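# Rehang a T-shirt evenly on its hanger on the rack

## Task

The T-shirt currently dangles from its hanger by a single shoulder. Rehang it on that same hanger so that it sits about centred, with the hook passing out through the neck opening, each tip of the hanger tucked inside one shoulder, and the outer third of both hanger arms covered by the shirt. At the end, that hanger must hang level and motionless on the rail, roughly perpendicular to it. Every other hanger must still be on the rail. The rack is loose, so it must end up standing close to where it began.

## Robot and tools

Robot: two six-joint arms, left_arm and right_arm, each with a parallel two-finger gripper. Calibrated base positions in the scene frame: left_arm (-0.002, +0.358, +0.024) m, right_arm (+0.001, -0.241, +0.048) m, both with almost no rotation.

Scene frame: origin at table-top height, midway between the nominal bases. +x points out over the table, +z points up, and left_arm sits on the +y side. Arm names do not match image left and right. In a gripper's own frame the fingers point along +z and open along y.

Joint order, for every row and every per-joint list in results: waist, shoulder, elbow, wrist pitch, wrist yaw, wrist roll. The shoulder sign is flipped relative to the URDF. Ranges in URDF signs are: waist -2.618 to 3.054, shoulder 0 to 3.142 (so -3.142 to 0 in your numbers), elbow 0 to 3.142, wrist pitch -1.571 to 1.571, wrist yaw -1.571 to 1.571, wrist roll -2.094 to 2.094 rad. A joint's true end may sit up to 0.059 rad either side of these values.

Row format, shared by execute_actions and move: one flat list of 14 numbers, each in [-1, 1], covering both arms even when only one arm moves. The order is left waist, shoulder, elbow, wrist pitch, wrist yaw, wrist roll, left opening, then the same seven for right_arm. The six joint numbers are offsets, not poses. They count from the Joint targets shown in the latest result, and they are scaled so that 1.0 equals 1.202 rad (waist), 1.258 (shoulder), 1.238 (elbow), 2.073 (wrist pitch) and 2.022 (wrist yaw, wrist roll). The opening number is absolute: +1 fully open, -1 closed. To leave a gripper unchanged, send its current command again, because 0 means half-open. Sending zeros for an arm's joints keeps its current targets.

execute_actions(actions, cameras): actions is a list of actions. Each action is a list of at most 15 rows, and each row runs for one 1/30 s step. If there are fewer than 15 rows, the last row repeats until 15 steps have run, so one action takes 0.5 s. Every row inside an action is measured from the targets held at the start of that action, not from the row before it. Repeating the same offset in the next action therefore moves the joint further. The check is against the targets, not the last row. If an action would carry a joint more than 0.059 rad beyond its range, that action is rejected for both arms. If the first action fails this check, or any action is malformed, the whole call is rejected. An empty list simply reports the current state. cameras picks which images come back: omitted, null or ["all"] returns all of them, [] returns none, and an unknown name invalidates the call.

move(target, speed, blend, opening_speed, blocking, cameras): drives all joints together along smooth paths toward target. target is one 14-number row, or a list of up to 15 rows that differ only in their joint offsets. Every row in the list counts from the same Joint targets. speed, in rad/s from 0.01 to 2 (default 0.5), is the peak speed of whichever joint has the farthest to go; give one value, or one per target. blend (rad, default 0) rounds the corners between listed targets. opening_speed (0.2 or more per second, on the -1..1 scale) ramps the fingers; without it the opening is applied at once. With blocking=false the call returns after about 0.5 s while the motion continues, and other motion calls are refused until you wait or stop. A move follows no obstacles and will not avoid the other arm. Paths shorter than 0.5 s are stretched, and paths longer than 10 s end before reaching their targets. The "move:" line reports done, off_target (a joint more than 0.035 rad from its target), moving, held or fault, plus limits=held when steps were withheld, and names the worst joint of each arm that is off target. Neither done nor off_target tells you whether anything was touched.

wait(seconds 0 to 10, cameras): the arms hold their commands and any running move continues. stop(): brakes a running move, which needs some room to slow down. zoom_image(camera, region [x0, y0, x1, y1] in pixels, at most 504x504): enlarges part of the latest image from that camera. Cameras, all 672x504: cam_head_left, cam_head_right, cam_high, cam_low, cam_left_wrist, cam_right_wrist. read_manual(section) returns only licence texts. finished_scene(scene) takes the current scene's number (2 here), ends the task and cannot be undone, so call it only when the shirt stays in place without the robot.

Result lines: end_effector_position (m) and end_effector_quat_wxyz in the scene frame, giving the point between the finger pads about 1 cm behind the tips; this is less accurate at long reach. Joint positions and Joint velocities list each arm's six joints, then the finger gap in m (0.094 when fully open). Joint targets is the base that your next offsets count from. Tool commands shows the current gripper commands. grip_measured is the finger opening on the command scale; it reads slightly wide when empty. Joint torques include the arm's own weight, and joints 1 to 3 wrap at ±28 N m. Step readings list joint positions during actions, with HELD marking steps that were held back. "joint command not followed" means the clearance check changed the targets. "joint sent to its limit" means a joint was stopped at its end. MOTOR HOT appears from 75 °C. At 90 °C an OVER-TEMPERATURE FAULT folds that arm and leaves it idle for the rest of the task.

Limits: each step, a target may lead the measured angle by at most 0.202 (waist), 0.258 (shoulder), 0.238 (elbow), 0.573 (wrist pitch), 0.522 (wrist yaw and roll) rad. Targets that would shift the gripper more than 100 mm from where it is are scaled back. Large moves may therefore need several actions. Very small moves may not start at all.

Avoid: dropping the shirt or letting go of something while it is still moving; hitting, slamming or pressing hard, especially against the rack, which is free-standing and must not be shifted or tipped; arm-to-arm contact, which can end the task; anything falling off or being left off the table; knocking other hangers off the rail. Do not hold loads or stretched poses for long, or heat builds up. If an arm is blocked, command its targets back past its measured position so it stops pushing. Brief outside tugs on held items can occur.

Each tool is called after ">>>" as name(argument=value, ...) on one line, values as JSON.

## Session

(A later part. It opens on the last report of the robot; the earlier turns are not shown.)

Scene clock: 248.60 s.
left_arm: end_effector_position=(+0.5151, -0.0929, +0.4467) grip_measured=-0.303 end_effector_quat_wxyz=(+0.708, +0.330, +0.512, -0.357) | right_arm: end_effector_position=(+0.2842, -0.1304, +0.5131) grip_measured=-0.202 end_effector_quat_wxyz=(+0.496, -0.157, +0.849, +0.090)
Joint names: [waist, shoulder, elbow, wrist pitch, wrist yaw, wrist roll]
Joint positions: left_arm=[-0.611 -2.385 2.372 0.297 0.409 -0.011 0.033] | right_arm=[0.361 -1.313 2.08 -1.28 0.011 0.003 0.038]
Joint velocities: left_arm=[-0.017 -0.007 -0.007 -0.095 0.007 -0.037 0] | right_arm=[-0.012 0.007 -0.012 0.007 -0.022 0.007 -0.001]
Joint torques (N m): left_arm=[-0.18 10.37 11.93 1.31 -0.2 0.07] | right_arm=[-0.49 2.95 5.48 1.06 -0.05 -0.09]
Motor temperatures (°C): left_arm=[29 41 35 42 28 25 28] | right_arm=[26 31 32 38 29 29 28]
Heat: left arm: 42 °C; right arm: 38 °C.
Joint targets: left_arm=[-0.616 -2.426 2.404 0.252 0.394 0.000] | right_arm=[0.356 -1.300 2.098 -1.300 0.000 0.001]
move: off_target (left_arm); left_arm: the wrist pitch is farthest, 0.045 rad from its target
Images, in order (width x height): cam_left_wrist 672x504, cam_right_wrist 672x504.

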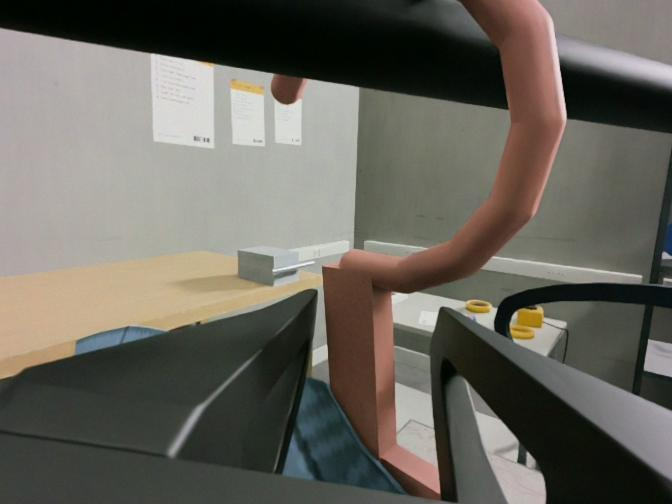

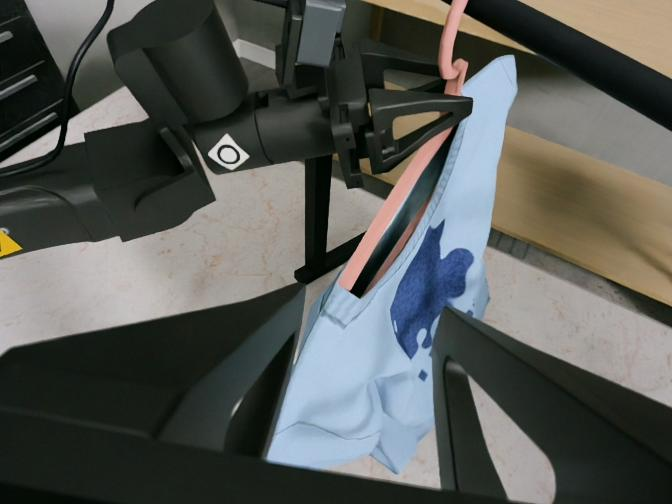

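>>> move(target=[0,0,0,0,0,0,-1,0,0,0,0,0,0,-0.2], opening_speed=0.5, cameras=["cam_left_wrist","cam_right_wrist","cam_high","cam_low"])

>>> zoom_image(camera="cam_low", region=[330, 50, 580, 330])

Scene clock: 250.33 s.
left_arm: end_effector_position=(+0.5183, -0.0911, +0.4464) grip_measured=-0.729 end_effector_quat_wxyz=(+0.710, +0.323, +0.517, -0.353) | right_arm: end_effector_position=(+0.2842, -0.1304, +0.5131) grip_measured=-0.202 end_effector_quat_wxyz=(+0.496, -0.157, +0.849, +0.090)
Joint names: [waist, shoulder, elbow, wrist pitch, wrist yaw, wrist roll]
Joint positions: left_arm=[-0.611 -2.385 2.372 0.293 0.389 -0.012 0.013] | right_arm=[0.361 -1.313 2.08 -1.28 0.011 0.003 0.038]
Joint velocities: left_arm=[0.002 -0.007 -0.007 -0.051 -0.051 0.051 -0.001] | right_arm=[-0.007 0.002 -0.002 0.007 -0.022 0.022 0]
Joint torques (N m): left_arm=[-0.29 10.33 12.08 1.3 -0.06 0.07] | right_arm=[-0.44 2.95 5.48 1.06 -0.06 -0.08]
Motor temperatures (°C): left_arm=[29 41 35 42 28 25 28] | right_arm=[26 31 32 38 29 29 28]
Heat: left arm: 42 °C; right arm: 38 °C.
Joint targets: left_arm=[-0.616 -2.426 2.404 0.252 0.394 0.000] | right_arm=[0.356 -1.300 2.098 -1.300 0.000 0.001]
move: off_target (left_arm); left_arm: the shoulder is farthest, 0.041 rad from its target
Images, in order (width x height): cam_high 672x504, cam_low 672x504, cam_left_wrist 672x504, cam_right_wrist 672x504.

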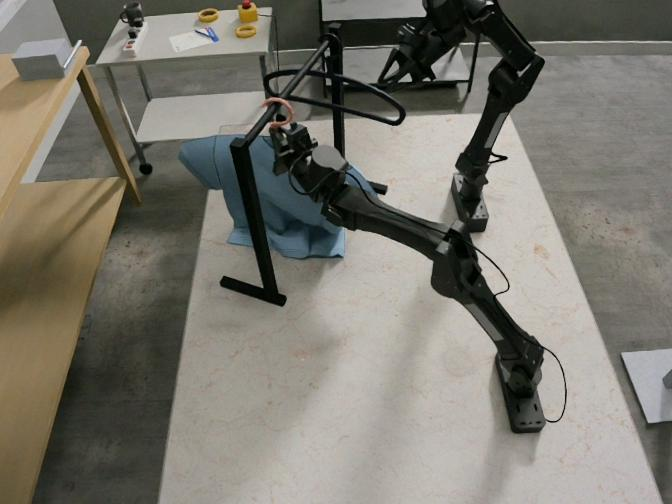

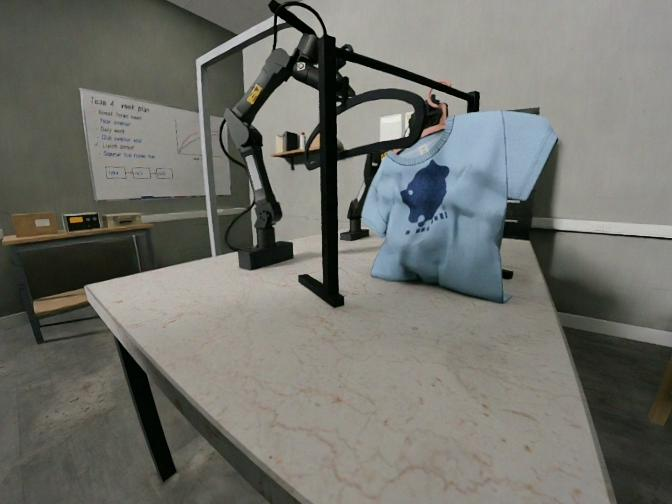

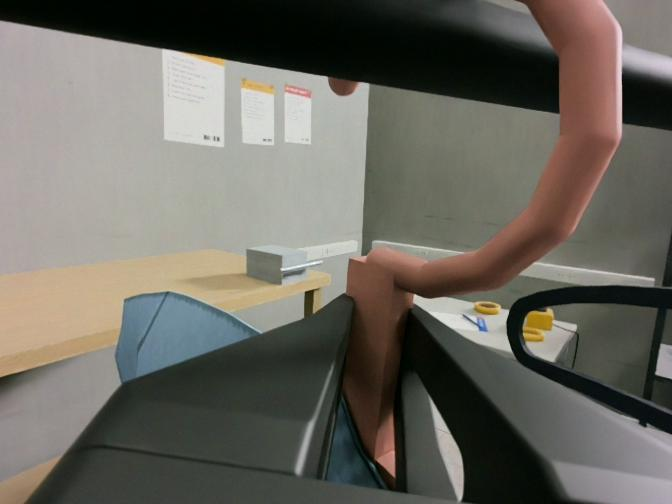

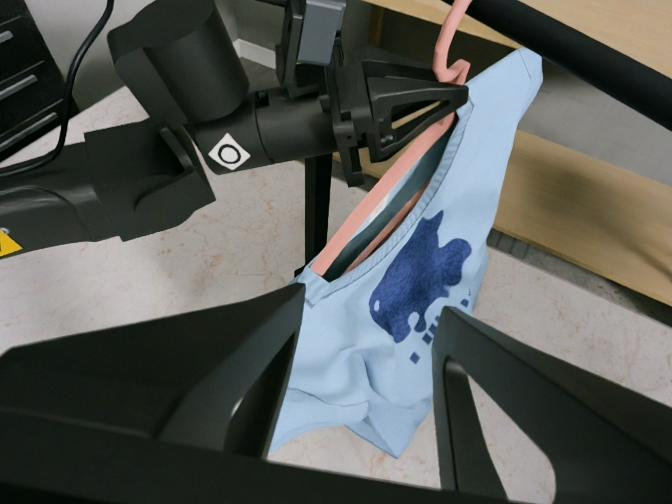

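Scaled by 1.800 from the camera's 672x504 image, which has a finer 960x720 frame.

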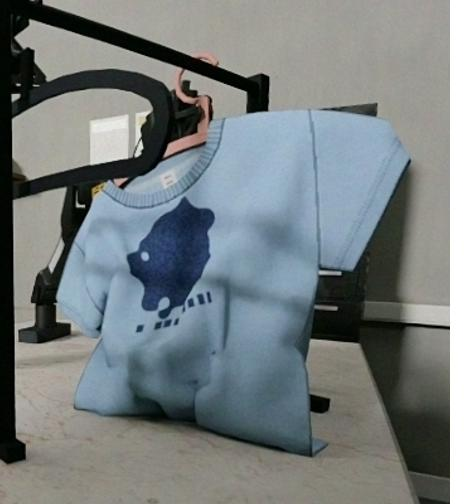

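>>> move(target=[[0,0,0,0,0,0,-1,-0.1955,0,0,0,0,0.776,-0.4],[0,0,0,0,0,0,-1,-0.1955,-0.109,-0.566,0.405,0,0.776,-0.4]], speed=0.5, cameras=["cam_right_wrist","cam_high","cam_low"])

>>> zoom_image(camera="cam_low", region=[330, 50, 580, 330])

Scene clock: 257.37 s.
left_arm: end_effector_position=(+0.5183, -0.0911, +0.4464) grip_measured=-0.730 end_effector_quat_wxyz=(+0.710, +0.323, +0.517, -0.353) | right_arm: end_effector_position=(+0.4415, -0.1776, +0.3545) grip_measured=-0.398 end_effector_quat_wxyz=(+0.325, +0.570, +0.656, +0.374)
Joint names: [waist, shoulder, elbow, wrist pitch, wrist yaw, wrist roll]
Joint positions: left_arm=[-0.611 -2.385 2.372 0.293 0.389 -0.012 0.013] | right_arm=[0.127 -1.436 1.407 -0.506 -0.001 1.571 0.028]
Joint velocities: left_arm=[-0.002 -0.012 0.007 -0.007 0.007 0.007 -0.001] | right_arm=[-0.017 -0.002 -0.002 0.037 -0.022 0.022 0.001]
Joint torques (N m): left_arm=[-0.38 10.22 11.9 1.29 -0.08 0.08] | right_arm=[-0.43 5.72 5.94 1.62 -0.03 0]
Motor temperatures (°C): left_arm=[29 40 36 42 28 25 28] | right_arm=[26 31 31 39 28 29 28]
Heat: left arm: 42 °C; right arm: 39 °C.
Joint targets: left_arm=[-0.616 -2.426 2.404 0.252 0.394 0.000] | right_arm=[0.121 -1.437 1.398 -0.461 0.000 1.570]
move: off_target (left_arm, right_arm); left_arm: the shoulder is farthest, 0.041 rad from its target; right_arm: the wrist pitch is farthest, 0.045 rad from its target
Images, in order (width x height): cam_high 672x504, cam_low 672x504, cam_right_wrist 672x504.

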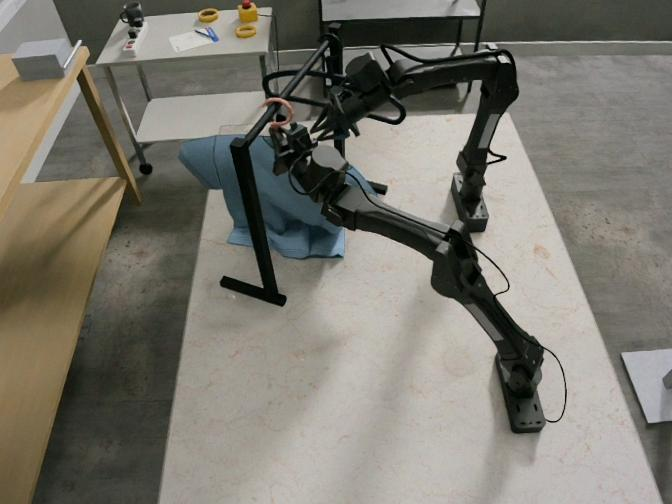

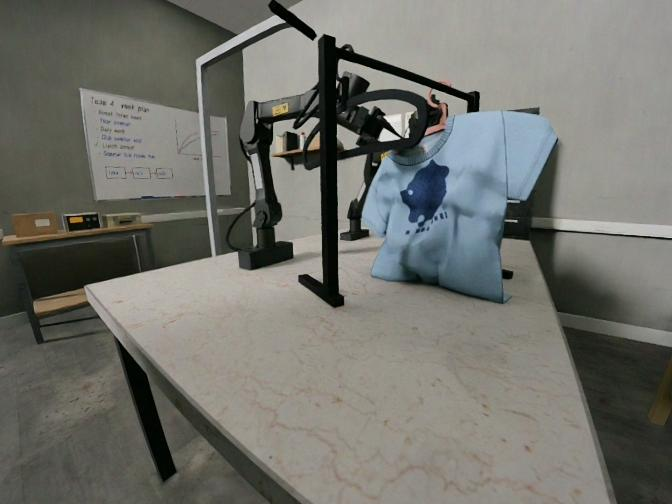

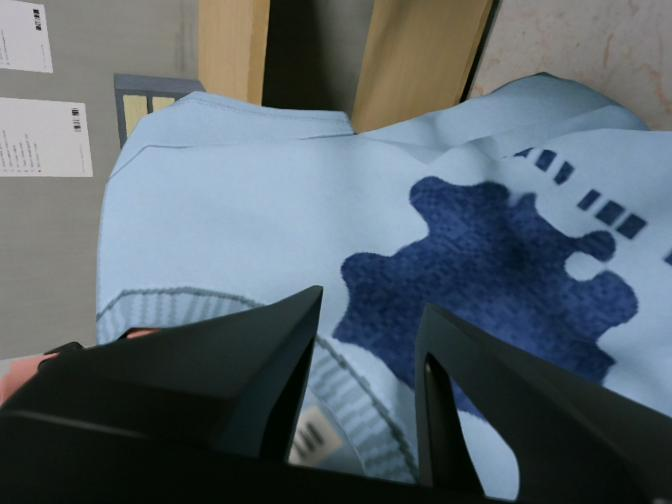

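Scaled by 1.800 from the camera's 672x504 image, which has a finer 960x720 frame.

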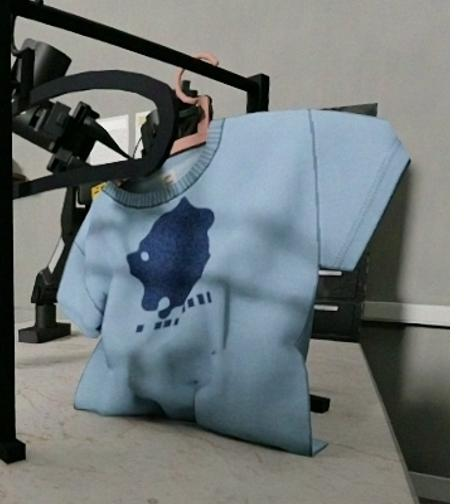

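>>> execute_actions(actions=[], cameras=["cam_high","cam_right_wrist","cam_low","cam_head_left"])

Scene clock: 258.37 s.
left_arm: end_effector_position=(+0.5183, -0.0911, +0.4464) grip_measured=-0.730 end_effector_quat_wxyz=(+0.710, +0.323, +0.517, -0.353) | right_arm: end_effector_position=(+0.4417, -0.1776, +0.3548) grip_measured=-0.398 end_effector_quat_wxyz=(+0.325, +0.570, +0.655, +0.374)
Joint names: [waist, shoulder, elbow, wrist pitch, wrist yaw, wrist roll]
Joint positions: left_arm=[-0.611 -2.385 2.372 0.293 0.389 -0.012 0.013] | right_arm=[0.127 -1.436 1.407 -0.504 -0.001 1.571 0.028]
Joint velocities: left_arm=[-0.002 0.002 -0.007 -0.037 -0.037 0.037 0] | right_arm=[0.007 -0.012 0.012 0.007 -0.051 -0.007 0]
Joint torques (N m): left_arm=[-0.31 10.24 11.99 1.35 -0.07 0.11] | right_arm=[-0.46 5.71 5.93 1.63 -0.04 0]
Motor temperatures (°C): left_arm=[29 40 36 42 28 25 28] | right_arm=[26 31 31 39 28 29 28]
Heat: left arm: 42 °C; right arm: 39 °C.
Joint targets: left_arm=[-0.616 -2.426 2.404 0.252 0.394 0.000] | right_arm=[0.121 -1.437 1.398 -0.461 0.000 1.570]
Tool commands: left_gripper/opening=-1.0 right_gripper/opening=-0.4
Images, in order (width x height): cam_head_left 672x504, cam_high 672x504, cam_low 672x504, cam_right_wrist 672x504.

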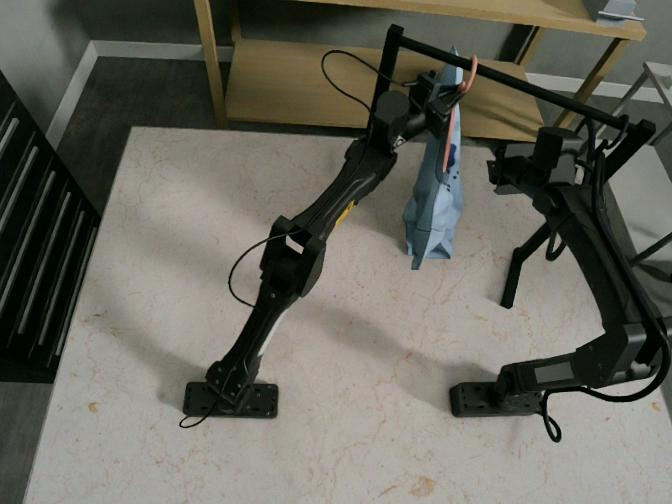

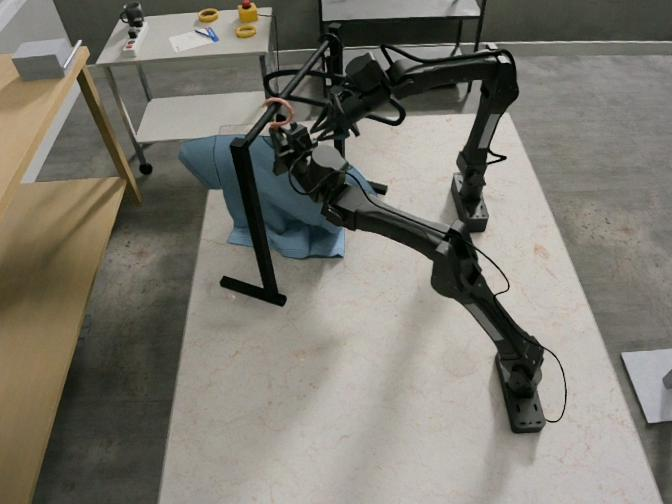

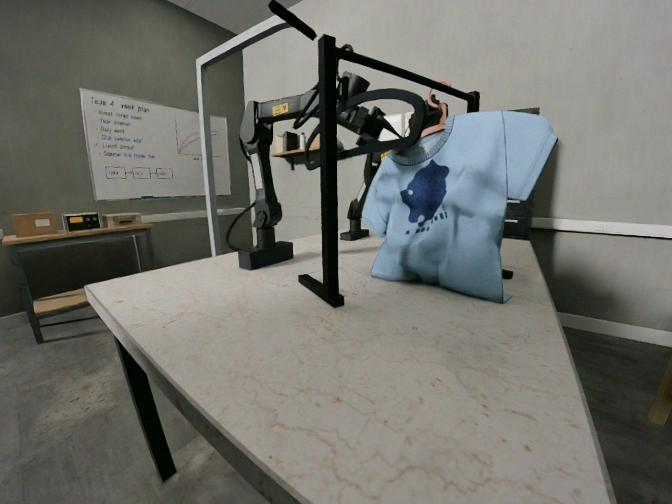

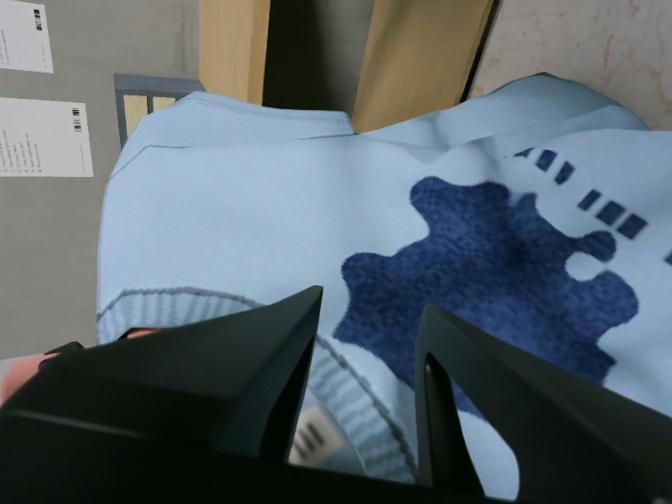

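>>> move(target=[[0,0,0,0,0,0,-1,0.010,-0.25,0.24,0.05,0,0,-0.2],[0,0,0,0,0,0,-1,0.010,-0.44,0.42,0.07,0,0,-0.2]], speed=0.25, cameras=["cam_high","cam_right_wrist","cam_low"])

Scene clock: 261.57 s.
left_arm: end_effector_position=(+0.5190, -0.0910, +0.4465) grip_measured=-0.731 end_effector_quat_wxyz=(+0.710, +0.322, +0.519, -0.352) | right_arm: end_effector_position=(+0.5909, -0.1494, +0.3248) grip_measured=-0.202 end_effector_quat_wxyz=(+0.337, +0.557, +0.649, +0.394)
Joint names: [waist, shoulder, elbow, wrist pitch, wrist yaw, wrist roll]
Joint positions: left_arm=[-0.611 -2.387 2.378 0.287 0.386 -0.012 0.013] | right_arm=[0.138 -1.986 1.871 -0.366 -0.002 1.571 0.037]
Joint velocities: left_arm=[0.002 0.017 -0.002 -0.022 0.007 -0.022 0] | right_arm=[-0.017 -0.007 0.002 0.007 0.007 -0.007 0.001]
Joint torques (N m): left_arm=[-0.44 10.48 11.34 1.4 0.1 0.11] | right_arm=[-0.4 10.86 10.15 1.73 -0.02 -0.01]
Motor temperatures (°C): left_arm=[29 40 36 42 28 25 29] | right_arm=[26 31 32 39 28 29 28]
Heat: left arm: 42 °C; right arm: 39 °C.
Joint targets: left_arm=[-0.616 -2.426 2.404 0.252 0.394 0.000] | right_arm=[0.133 -1.991 1.918 -0.315 0.000 1.570]
move: off_target (left_arm, right_arm); left_arm: the shoulder is farthest, 0.039 rad from its target; right_arm: the wrist pitch is farthest, 0.050 rad from its target
Images, in order (width x height): cam_high 672x504, cam_low 672x504, cam_right_wrist 672x504.

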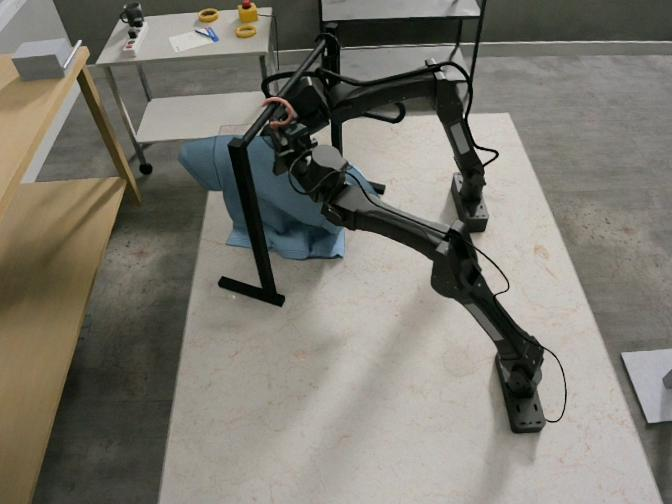

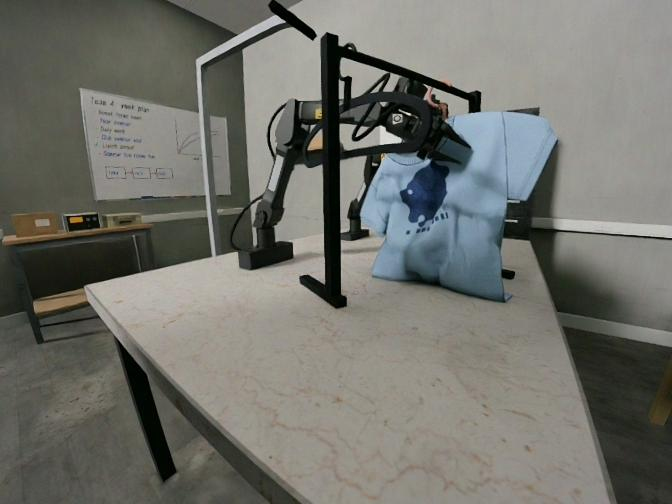

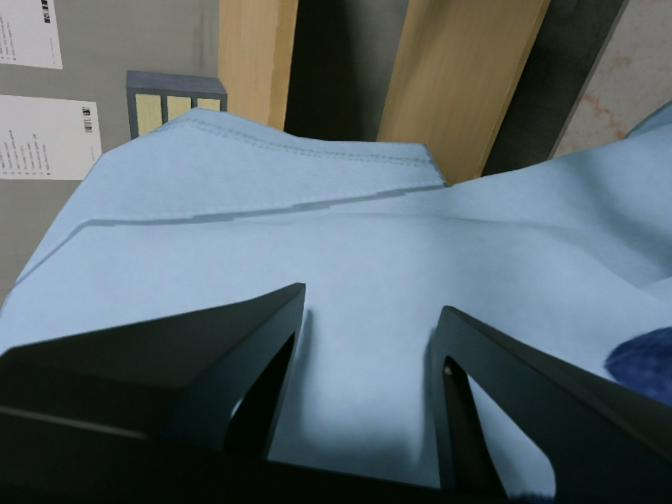

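>>> move(target=[0,0,0,0,0,0,-1,0.03,-0.05,0.04,0.0,0,0,-0.2], speed=0.15, cameras=["cam_right_wrist","cam_low"])

>>> move(target=[0,0,0,0,0,0,-1,0,0,0,0,0,0,-1], opening_speed=1.0, cameras=["cam_right_wrist","cam_low"])

Scene clock: 262.53 s.
left_arm: end_effector_position=(+0.5190, -0.0910, +0.4465) grip_measured=-0.731 end_effector_quat_wxyz=(+0.710, +0.322, +0.519, -0.352) | right_arm: end_effector_position=(+0.6012, -0.1314, +0.3189) grip_measured=-0.202 end_effector_quat_wxyz=(+0.333, +0.548, +0.656, +0.399)
Joint names: [waist, shoulder, elbow, wrist pitch, wrist yaw, wrist roll]
Joint positions: left_arm=[-0.611 -2.387 2.378 0.287 0.386 -0.012 0.013] | right_arm=[0.165 -2.039 1.921 -0.36 -0.002 1.571 0.037]
Joint velocities: left_arm=[0.017 -0.002 -0.012 -0.022 0.037 0.125 0] | right_arm=[0.002 -0.007 0.007 0.022 -0.051 -0.066 -0.001]
Joint torques (N m): left_arm=[-0.46 10.58 11.29 1.38 0.08 0.13] | right_arm=[0.35 10.44 10.07 1.66 -0.02 0]
Motor temperatures (°C): left_arm=[29 40 36 42 28 25 29] | right_arm=[26 31 32 39 28 29 28]
Heat: left arm: 42 °C; right arm: 39 °C.
Joint targets: left_arm=[-0.616 -2.426 2.404 0.252 0.394 0.000] | right_arm=[0.169 -2.054 1.967 -0.315 0.000 1.570]
move: off_target (left_arm, right_arm); left_arm: the shoulder is farthest, 0.039 rad from its target; right_arm: the elbow is farthest, 0.046 rad from its target
Images, in order (width x height): cam_low 672x504, cam_right_wrist 672x504.

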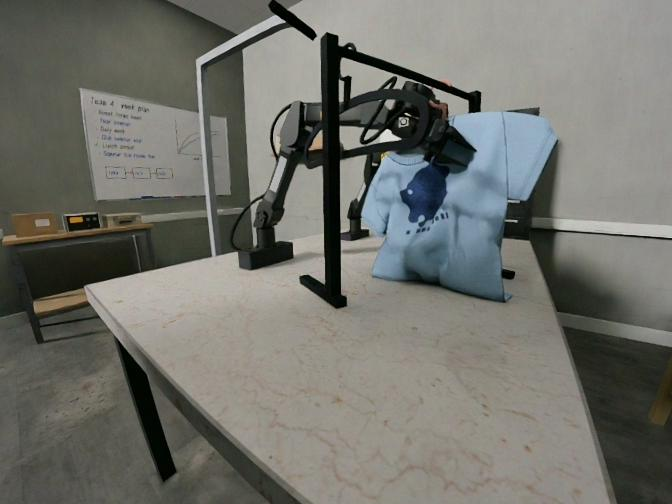

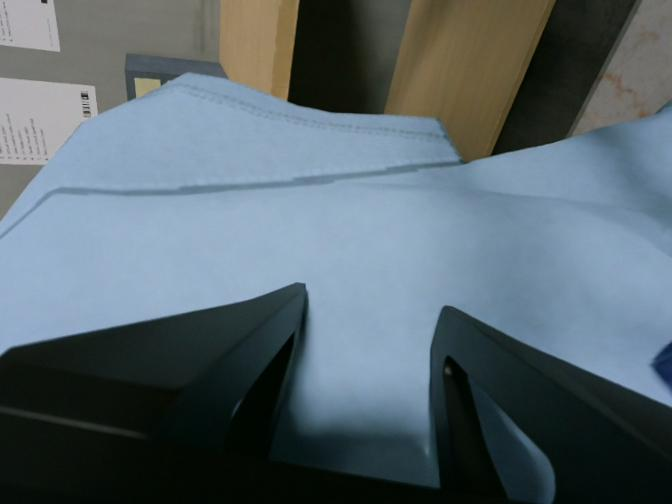

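Scene clock: 263.53 s.
left_arm: end_effector_position=(+0.5190, -0.0910, +0.4465) grip_measured=-0.731 end_effector_quat_wxyz=(+0.710, +0.322, +0.519, -0.352) | right_arm: end_effector_position=(+0.6011, -0.1307, +0.3189) grip_measured=-0.990 end_effector_quat_wxyz=(+0.333, +0.547, +0.656, +0.400)
Joint names: [waist, shoulder, elbow, wrist pitch, wrist yaw, wrist roll]
Joint positions: left_arm=[-0.611 -2.387 2.378 0.287 0.386 -0.012 0.013] | right_arm=[0.166 -2.039 1.921 -0.36 -0.002 1.571 0]
Joint velocities: left_arm=[0.007 0.002 -0.002 -0.037 -0.022 -0.095 -0.001] | right_arm=[-0.027 -0.017 0.007 0.022 -0.066 0.022 0]
Joint torques (N m): left_arm=[-0.25 10.41 11.44 1.39 0.08 0.09] | right_arm=[0.24 10.48 10.1 1.65 -0.02 0]
Motor temperatures (°C): left_arm=[29 40 36 42 28 25 29] | right_arm=[26 32 32 40 28 29 28]
Heat: left arm: 42 °C; right arm: 40 °C.
Joint targets: left_arm=[-0.616 -2.426 2.404 0.252 0.394 0.000] | right_arm=[0.169 -2.054 1.967 -0.315 0.000 1.570]
move: off_target (left_arm, right_arm); left_arm: the shoulder is farthest, 0.039 rad from its target; right_arm: the elbow is farthest, 0.046 rad from its target
Images, in order (width x height): cam_low 672x504, cam_right_wrist 672x504.

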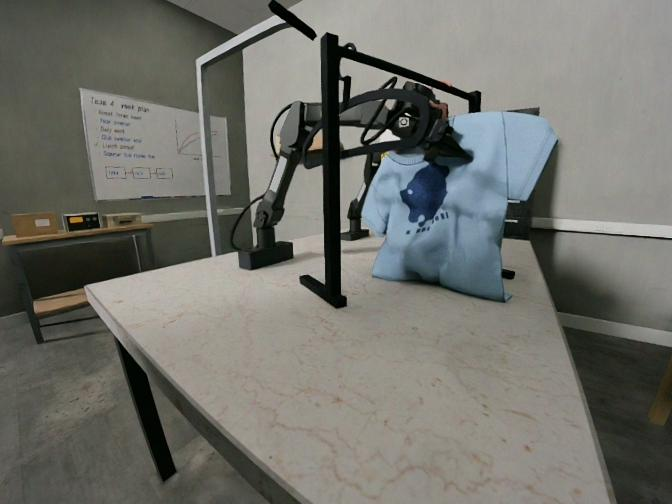

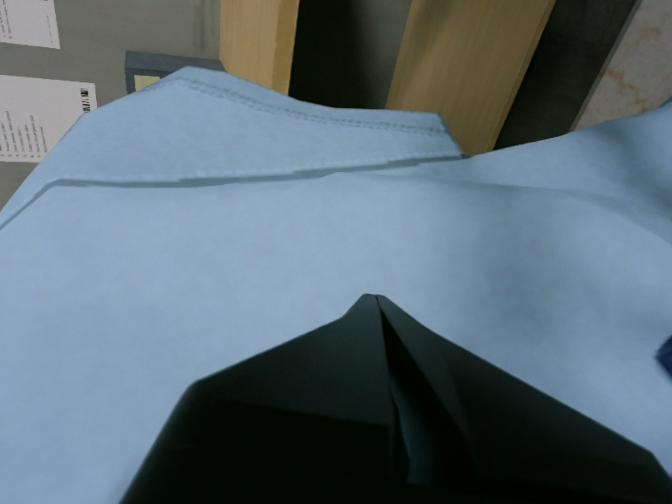

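>>> move(target=[[0,0,0,0,0,0,-1,-0.2,0,0.0,0,0,0,-0.1],[0,0,0,0,0,0,-1,-0.2,-0.071,0.107,-0.021,-0.297,0,-0.1],[0,0,0,0,0,0,-1,-0.157,-0.071,0.107,-0.021,-0.297,0,-0.1]], speed=0.3, opening_speed=2, cameras=["cam_right_wrist","cam_low","cam_high"])

Scene clock: 267.87 s.
left_arm: end_effector_position=(+0.5187, -0.0911, +0.4465) grip_measured=-0.731 end_effector_quat_wxyz=(+0.709, +0.322, +0.519, -0.352) | right_arm: end_effector_position=(+0.6075, -0.1422, +0.3426) grip_measured=-0.102 end_effector_quat_wxyz=(+0.194, +0.460, +0.680, +0.538)
Joint names: [waist, shoulder, elbow, wrist pitch, wrist yaw, wrist roll]
Joint positions: left_arm=[-0.611 -2.387 2.378 0.287 0.388 -0.012 0.013] | right_arm=[-0.015 -2.125 2.054 -0.358 -0.588 1.571 0.042]
Joint velocities: left_arm=[0.007 0.002 -0.002 -0.007 -0.022 -0.095 -0.001] | right_arm=[-0.002 0.007 -0.012 -0.081 0.022 -0.051 0]
Joint torques (N m): left_arm=[-0.28 10.51 11.52 1.39 0.08 0.1] | right_arm=[-0.35 10.86 9.91 1.18 -0.18 0]
Motor temperatures (°C): left_arm=[29 39 36 42 28 25 29] | right_arm=[26 32 32 40 28 29 28]
Heat: left arm: 42 °C; right arm: 40 °C.
Joint targets: left_arm=[-0.616 -2.426 2.404 0.252 0.394 0.000] | right_arm=[-0.020 -2.143 2.100 -0.359 -0.601 1.570]
move: off_target (left_arm, right_arm); left_arm: the shoulder is farthest, 0.039 rad from its target; right_arm: the elbow is farthest, 0.045 rad from its target
Images, in order (width x height): cam_high 672x504, cam_low 672x504, cam_right_wrist 672x504.

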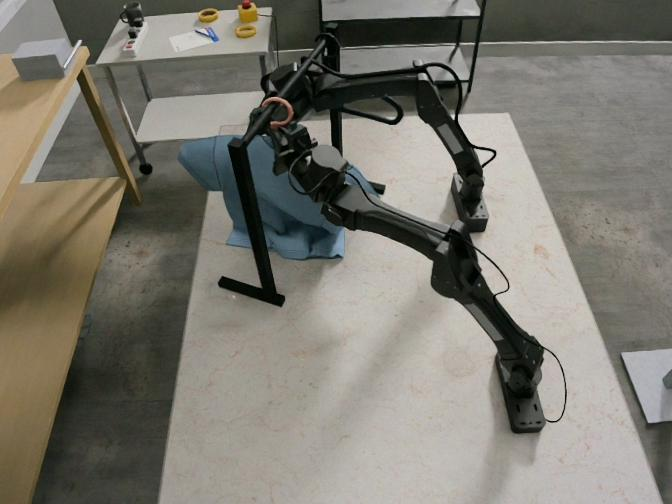

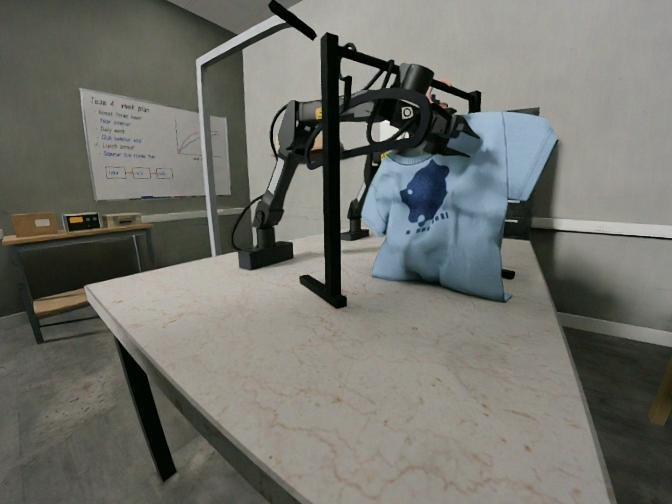

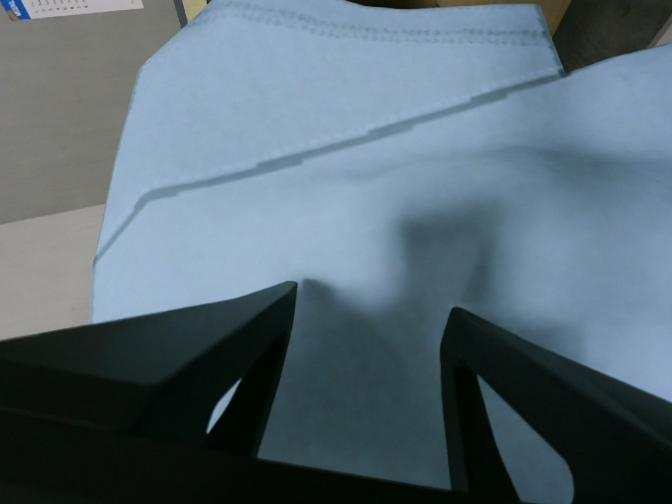

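>>> move(target=[0,0,0,0,0,0,-1,0.05,-0.05,0.05,0.01,0,0,-0.1], speed=0.12, cameras=["cam_right_wrist","cam_low"])

>>> move(target=[0,0,0,0,0,0,-1,0,0,0,0,0,0,-1], opening_speed=1.0, cameras=["cam_right_wrist","cam_low"])

Scene clock: 268.97 s.
left_arm: end_effector_position=(+0.5190, -0.0910, +0.4465) grip_measured=-0.731 end_effector_quat_wxyz=(+0.710, +0.322, +0.519, -0.352) | right_arm: end_effector_position=(+0.6153, -0.1087, +0.3319) grip_measured=-0.102 end_effector_quat_wxyz=(+0.178, +0.442, +0.692, +0.542)
Joint names: [waist, shoulder, elbow, wrist pitch, wrist yaw, wrist roll]
Joint positions: left_arm=[-0.611 -2.387 2.378 0.287 0.386 -0.012 0.013] | right_arm=[0.039 -2.19 2.116 -0.358 -0.588 1.571 0.042]
Joint velocities: left_arm=[-0.002 0.007 -0.007 0.022 0.022 -0.081 0.001] | right_arm=[-0.002 -0.012 0.012 -0.007 -0.066 -0.081 0.001]
Joint torques (N m): left_arm=[-0.62 10.33 11.47 1.41 0.05 0.07] | right_arm=[0.08 11.52 9.98 1.37 -0.19 0]
Motor temperatures (°C): left_arm=[29 39 36 42 28 25 29] | right_arm=[26 32 32 40 28 29 28]
Heat: left arm: 42 °C; right arm: 40 °C.
Joint targets: left_arm=[-0.616 -2.426 2.404 0.252 0.394 0.000] | right_arm=[0.040 -2.206 2.161 -0.338 -0.601 1.570]
move: off_target (left_arm, right_arm); left_arm: the shoulder is farthest, 0.039 rad from its target; right_arm: the elbow is farthest, 0.046 rad from its target
Images, in order (width x height): cam_low 672x504, cam_right_wrist 672x504.

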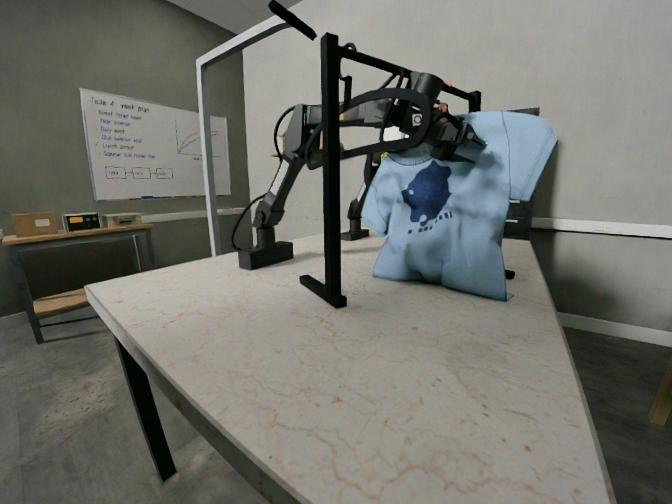

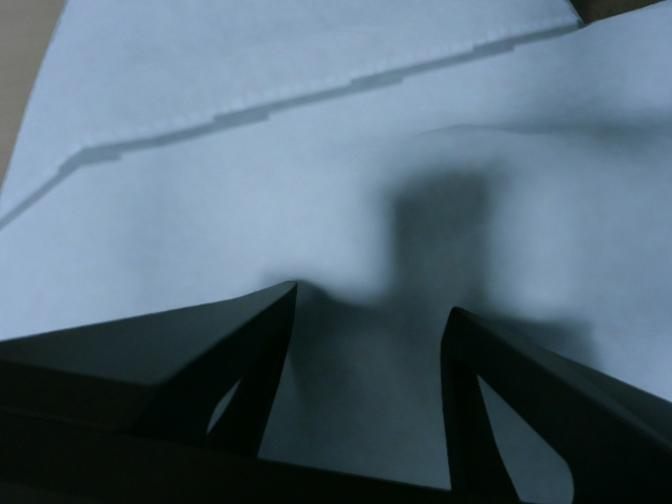

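Scene clock: 270.07 s.
left_arm: end_effector_position=(+0.5190, -0.0910, +0.4465) grip_measured=-0.731 end_effector_quat_wxyz=(+0.710, +0.322, +0.519, -0.352) | right_arm: end_effector_position=(+0.6153, -0.1087, +0.3321) grip_measured=-0.990 end_effector_quat_wxyz=(+0.178, +0.442, +0.692, +0.542)
Joint names: [waist, shoulder, elbow, wrist pitch, wrist yaw, wrist roll]
Joint positions: left_arm=[-0.611 -2.387 2.378 0.287 0.386 -0.012 0.013] | right_arm=[0.039 -2.19 2.116 -0.358 -0.588 1.571 0]
Joint velocities: left_arm=[-0.027 0.007 -0.027 -0.037 0.051 -0.037 -0.001] | right_arm=[-0.007 0.002 0.002 0.022 0.022 -0.037 -0.001]
Joint torques (N m): left_arm=[-0.47 10.43 11.38 1.38 0.07 0.12] | right_arm=[0.09 11.54 9.92 1.37 -0.18 0]
Motor temperatures (°C): left_arm=[29 39 36 42 28 25 29] | right_arm=[26 32 33 40 29 29 28]
Heat: left arm: 42 °C; right arm: 40 °C.
Joint targets: left_arm=[-0.616 -2.426 2.404 0.252 0.394 0.000] | right_arm=[0.040 -2.206 2.161 -0.338 -0.601 1.570]
move: off_target (left_arm, right_arm); left_arm: the shoulder is farthest, 0.039 rad from its target; right_arm: the elbow is farthest, 0.045 rad from its target
Images, in order (width x height): cam_low 672x504, cam_right_wrist 672x504.

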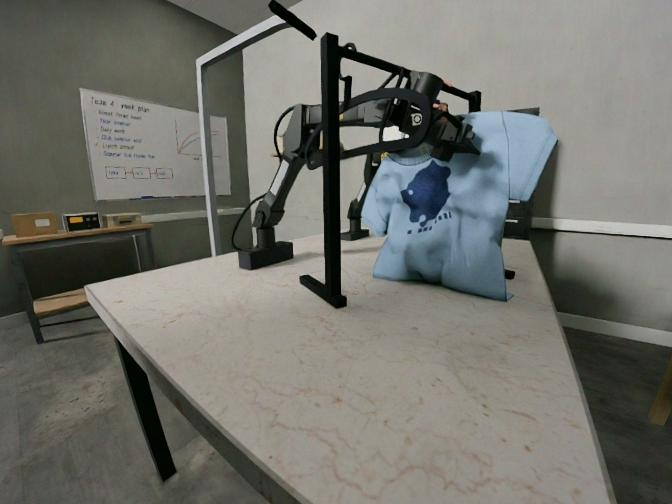

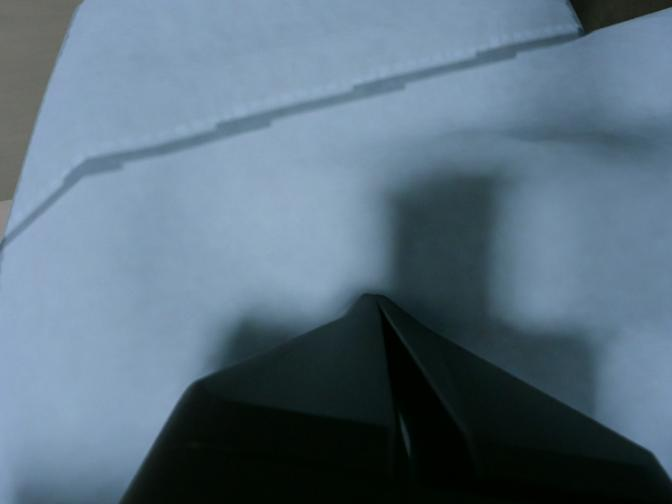

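>>> move(target=[0,0,0,0,0,0,-1,0,0,0,0,0,0,-0.2], opening_speed=2.0, cameras=[])

>>> move(target=[0,0,0,0,0,0,-1,0.055,-0.05,0.05,0.01,0,0,-0.2], speed=0.12, cameras=["cam_right_wrist","cam_high"])

>>> move(target=[0,0,0,0,0,0,-1,0,0,0,0,0,0,-1], opening_speed=1.0, cameras=["cam_right_wrist","cam_low"])

Scene clock: 270.93 s.
left_arm: end_effector_position=(+0.5187, -0.0911, +0.4465) grip_measured=-0.731 end_effector_quat_wxyz=(+0.709, +0.322, +0.519, -0.352) | right_arm: end_effector_position=(+0.6153, -0.1087, +0.3321) grip_measured=-0.202 end_effector_quat_wxyz=(+0.178, +0.442, +0.692, +0.542)
Joint names: [waist, shoulder, elbow, wrist pitch, wrist yaw, wrist roll]
Joint positions: left_arm=[-0.611 -2.387 2.378 0.287 0.388 -0.012 0.013] | right_arm=[0.039 -2.19 2.116 -0.358 -0.588 1.571 0.037]
Joint velocities: left_arm=[-0.002 -0.007 -0.012 -0.007 0.007 -0.037 -0.001] | right_arm=[-0.012 0.002 -0.012 -0.051 0.022 0.037 -0.001]
Joint torques (N m): left_arm=[-0.46 10.54 11.37 1.4 0.05 0.1] | right_arm=[0.09 11.54 9.91 1.37 -0.18 0]
Motor temperatures (°C): left_arm=[29 39 36 42 28 25 29] | right_arm=[26 32 33 40 29 29 28]
Heat: left arm: 42 °C; right arm: 40 °C.
Joint targets: left_arm=[-0.616 -2.426 2.404 0.252 0.394 0.000] | right_arm=[0.040 -2.206 2.161 -0.338 -0.601 1.570]
move: off_target (left_arm, right_arm); left_arm: the shoulder is farthest, 0.039 rad from its target; right_arm: the elbow is farthest, 0.045 rad from its target
No camera images: "cameras" was empty.

Scene clock: 271.87 s.
left_arm: end_effector_position=(+0.5220, -0.0881, +0.4467) grip_measured=-0.731 end_effector_quat_wxyz=(+0.715, +0.322, +0.518, -0.341) | right_arm: end_effector_position=(+0.6214, -0.0788, +0.3253) grip_measured=-0.202 end_effector_quat_wxyz=(+0.169, +0.424, +0.701, +0.547)
Joint names: [waist, shoulder, elbow, wrist pitch, wrist yaw, wrist roll]
Joint positions: left_arm=[-0.607 -2.387 2.378 0.287 0.377 0.006 0.013] | right_arm=[0.087 -2.248 2.18 -0.357 -0.584 1.571 0.038]
Joint velocities: left_arm=[-0.017 -0.002 -0.002 0.007 -0.037 -0.022 -0.001] | right_arm=[-0.012 0.017 0.012 -0.037 0.007 -0.022 0]
Joint torques (N m): left_arm=[-0.75 10.48 11.48 1.39 0.05 -0.01] | right_arm=[1.48 11.59 9.76 1.54 -0.23 -0.01]
Motor temperatures (°C): left_arm=[29 39 36 42 28 25 29] | right_arm=[26 33 33 40 29 29 28]
Heat: left arm: 42 °C; right arm: 40 °C.
Joint targets: left_arm=[-0.616 -2.426 2.404 0.252 0.394 0.000] | right_arm=[0.107 -2.269 2.224 -0.317 -0.601 1.570]
move: off_target (left_arm, right_arm); left_arm: the shoulder is farthest, 0.039 rad from its target; right_arm: the elbow is farthest, 0.043 rad from its target
Images, in order (width x height): cam_high 672x504, cam_right_wrist 672x504.

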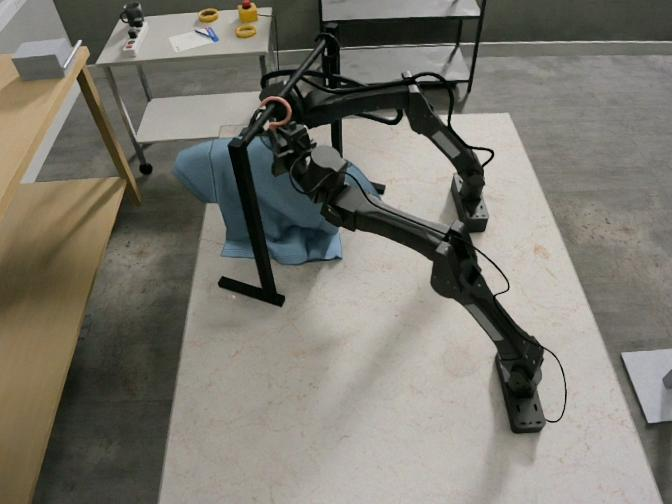

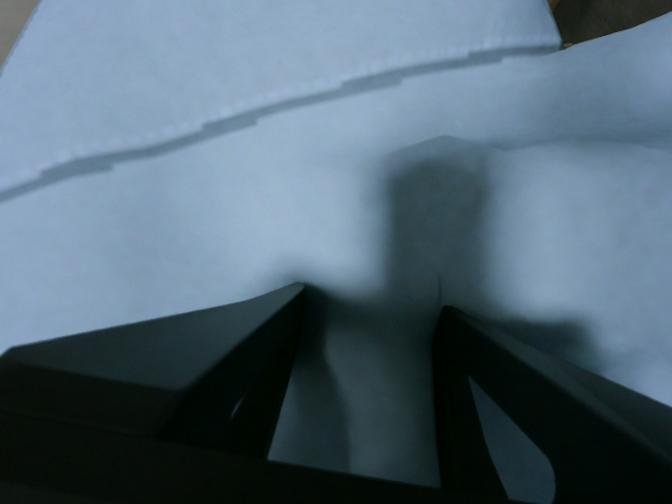

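Scene clock: 272.87 s.
left_arm: end_effector_position=(+0.5247, -0.0856, +0.4468) grip_measured=-0.731 end_effector_quat_wxyz=(+0.719, +0.321, +0.519, -0.335) | right_arm: end_effector_position=(+0.6231, -0.0795, +0.3280) grip_measured=-0.981 end_effector_quat_wxyz=(+0.175, +0.423, +0.700, +0.549)
Joint names: [waist, shoulder, elbow, wrist pitch, wrist yaw, wrist roll]
Joint positions: left_arm=[-0.604 -2.387 2.378 0.287 0.368 0.016 0.013] | right_arm=[0.087 -2.249 2.185 -0.349 -0.578 1.571 0.001]
Joint velocities: left_arm=[0.017 0.002 -0.007 -0.022 -0.007 -0.066 0.001] | right_arm=[0.002 -0.002 0.007 -0.022 -0.037 -0.037 -0.002]
Joint torques (N m): left_arm=[-0.77 10.48 11.43 1.38 0.19 -0.13] | right_arm=[1.48 11.71 9.42 1.49 -0.29 -0.01]
Motor temperatures (°C): left_arm=[29 39 36 42 28 25 29] | right_arm=[26 33 33 40 29 29 28]
Heat: left arm: 42 °C; right arm: 40 °C.
Joint targets: left_arm=[-0.616 -2.426 2.404 0.252 0.394 0.000] | right_arm=[0.107 -2.269 2.223 -0.317 -0.601 1.570]
move: off_target (left_arm, right_arm); left_arm: the shoulder is farthest, 0.039 rad from its target; right_arm: the elbow is farthest, 0.039 rad from its target
Images, in order (width x height): cam_low 672x504, cam_right_wrist 672x504.

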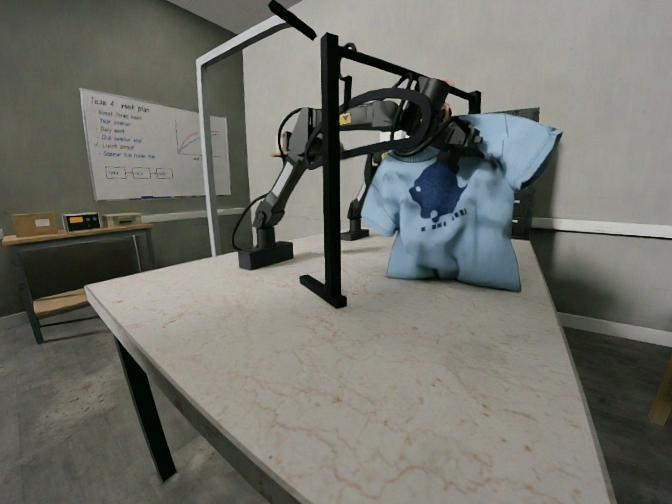

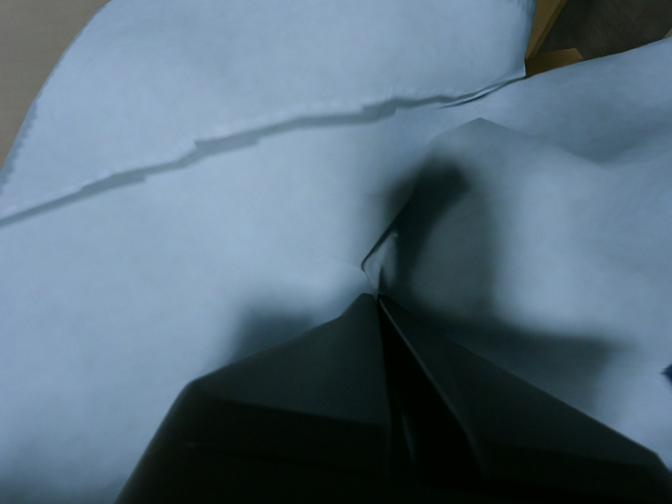

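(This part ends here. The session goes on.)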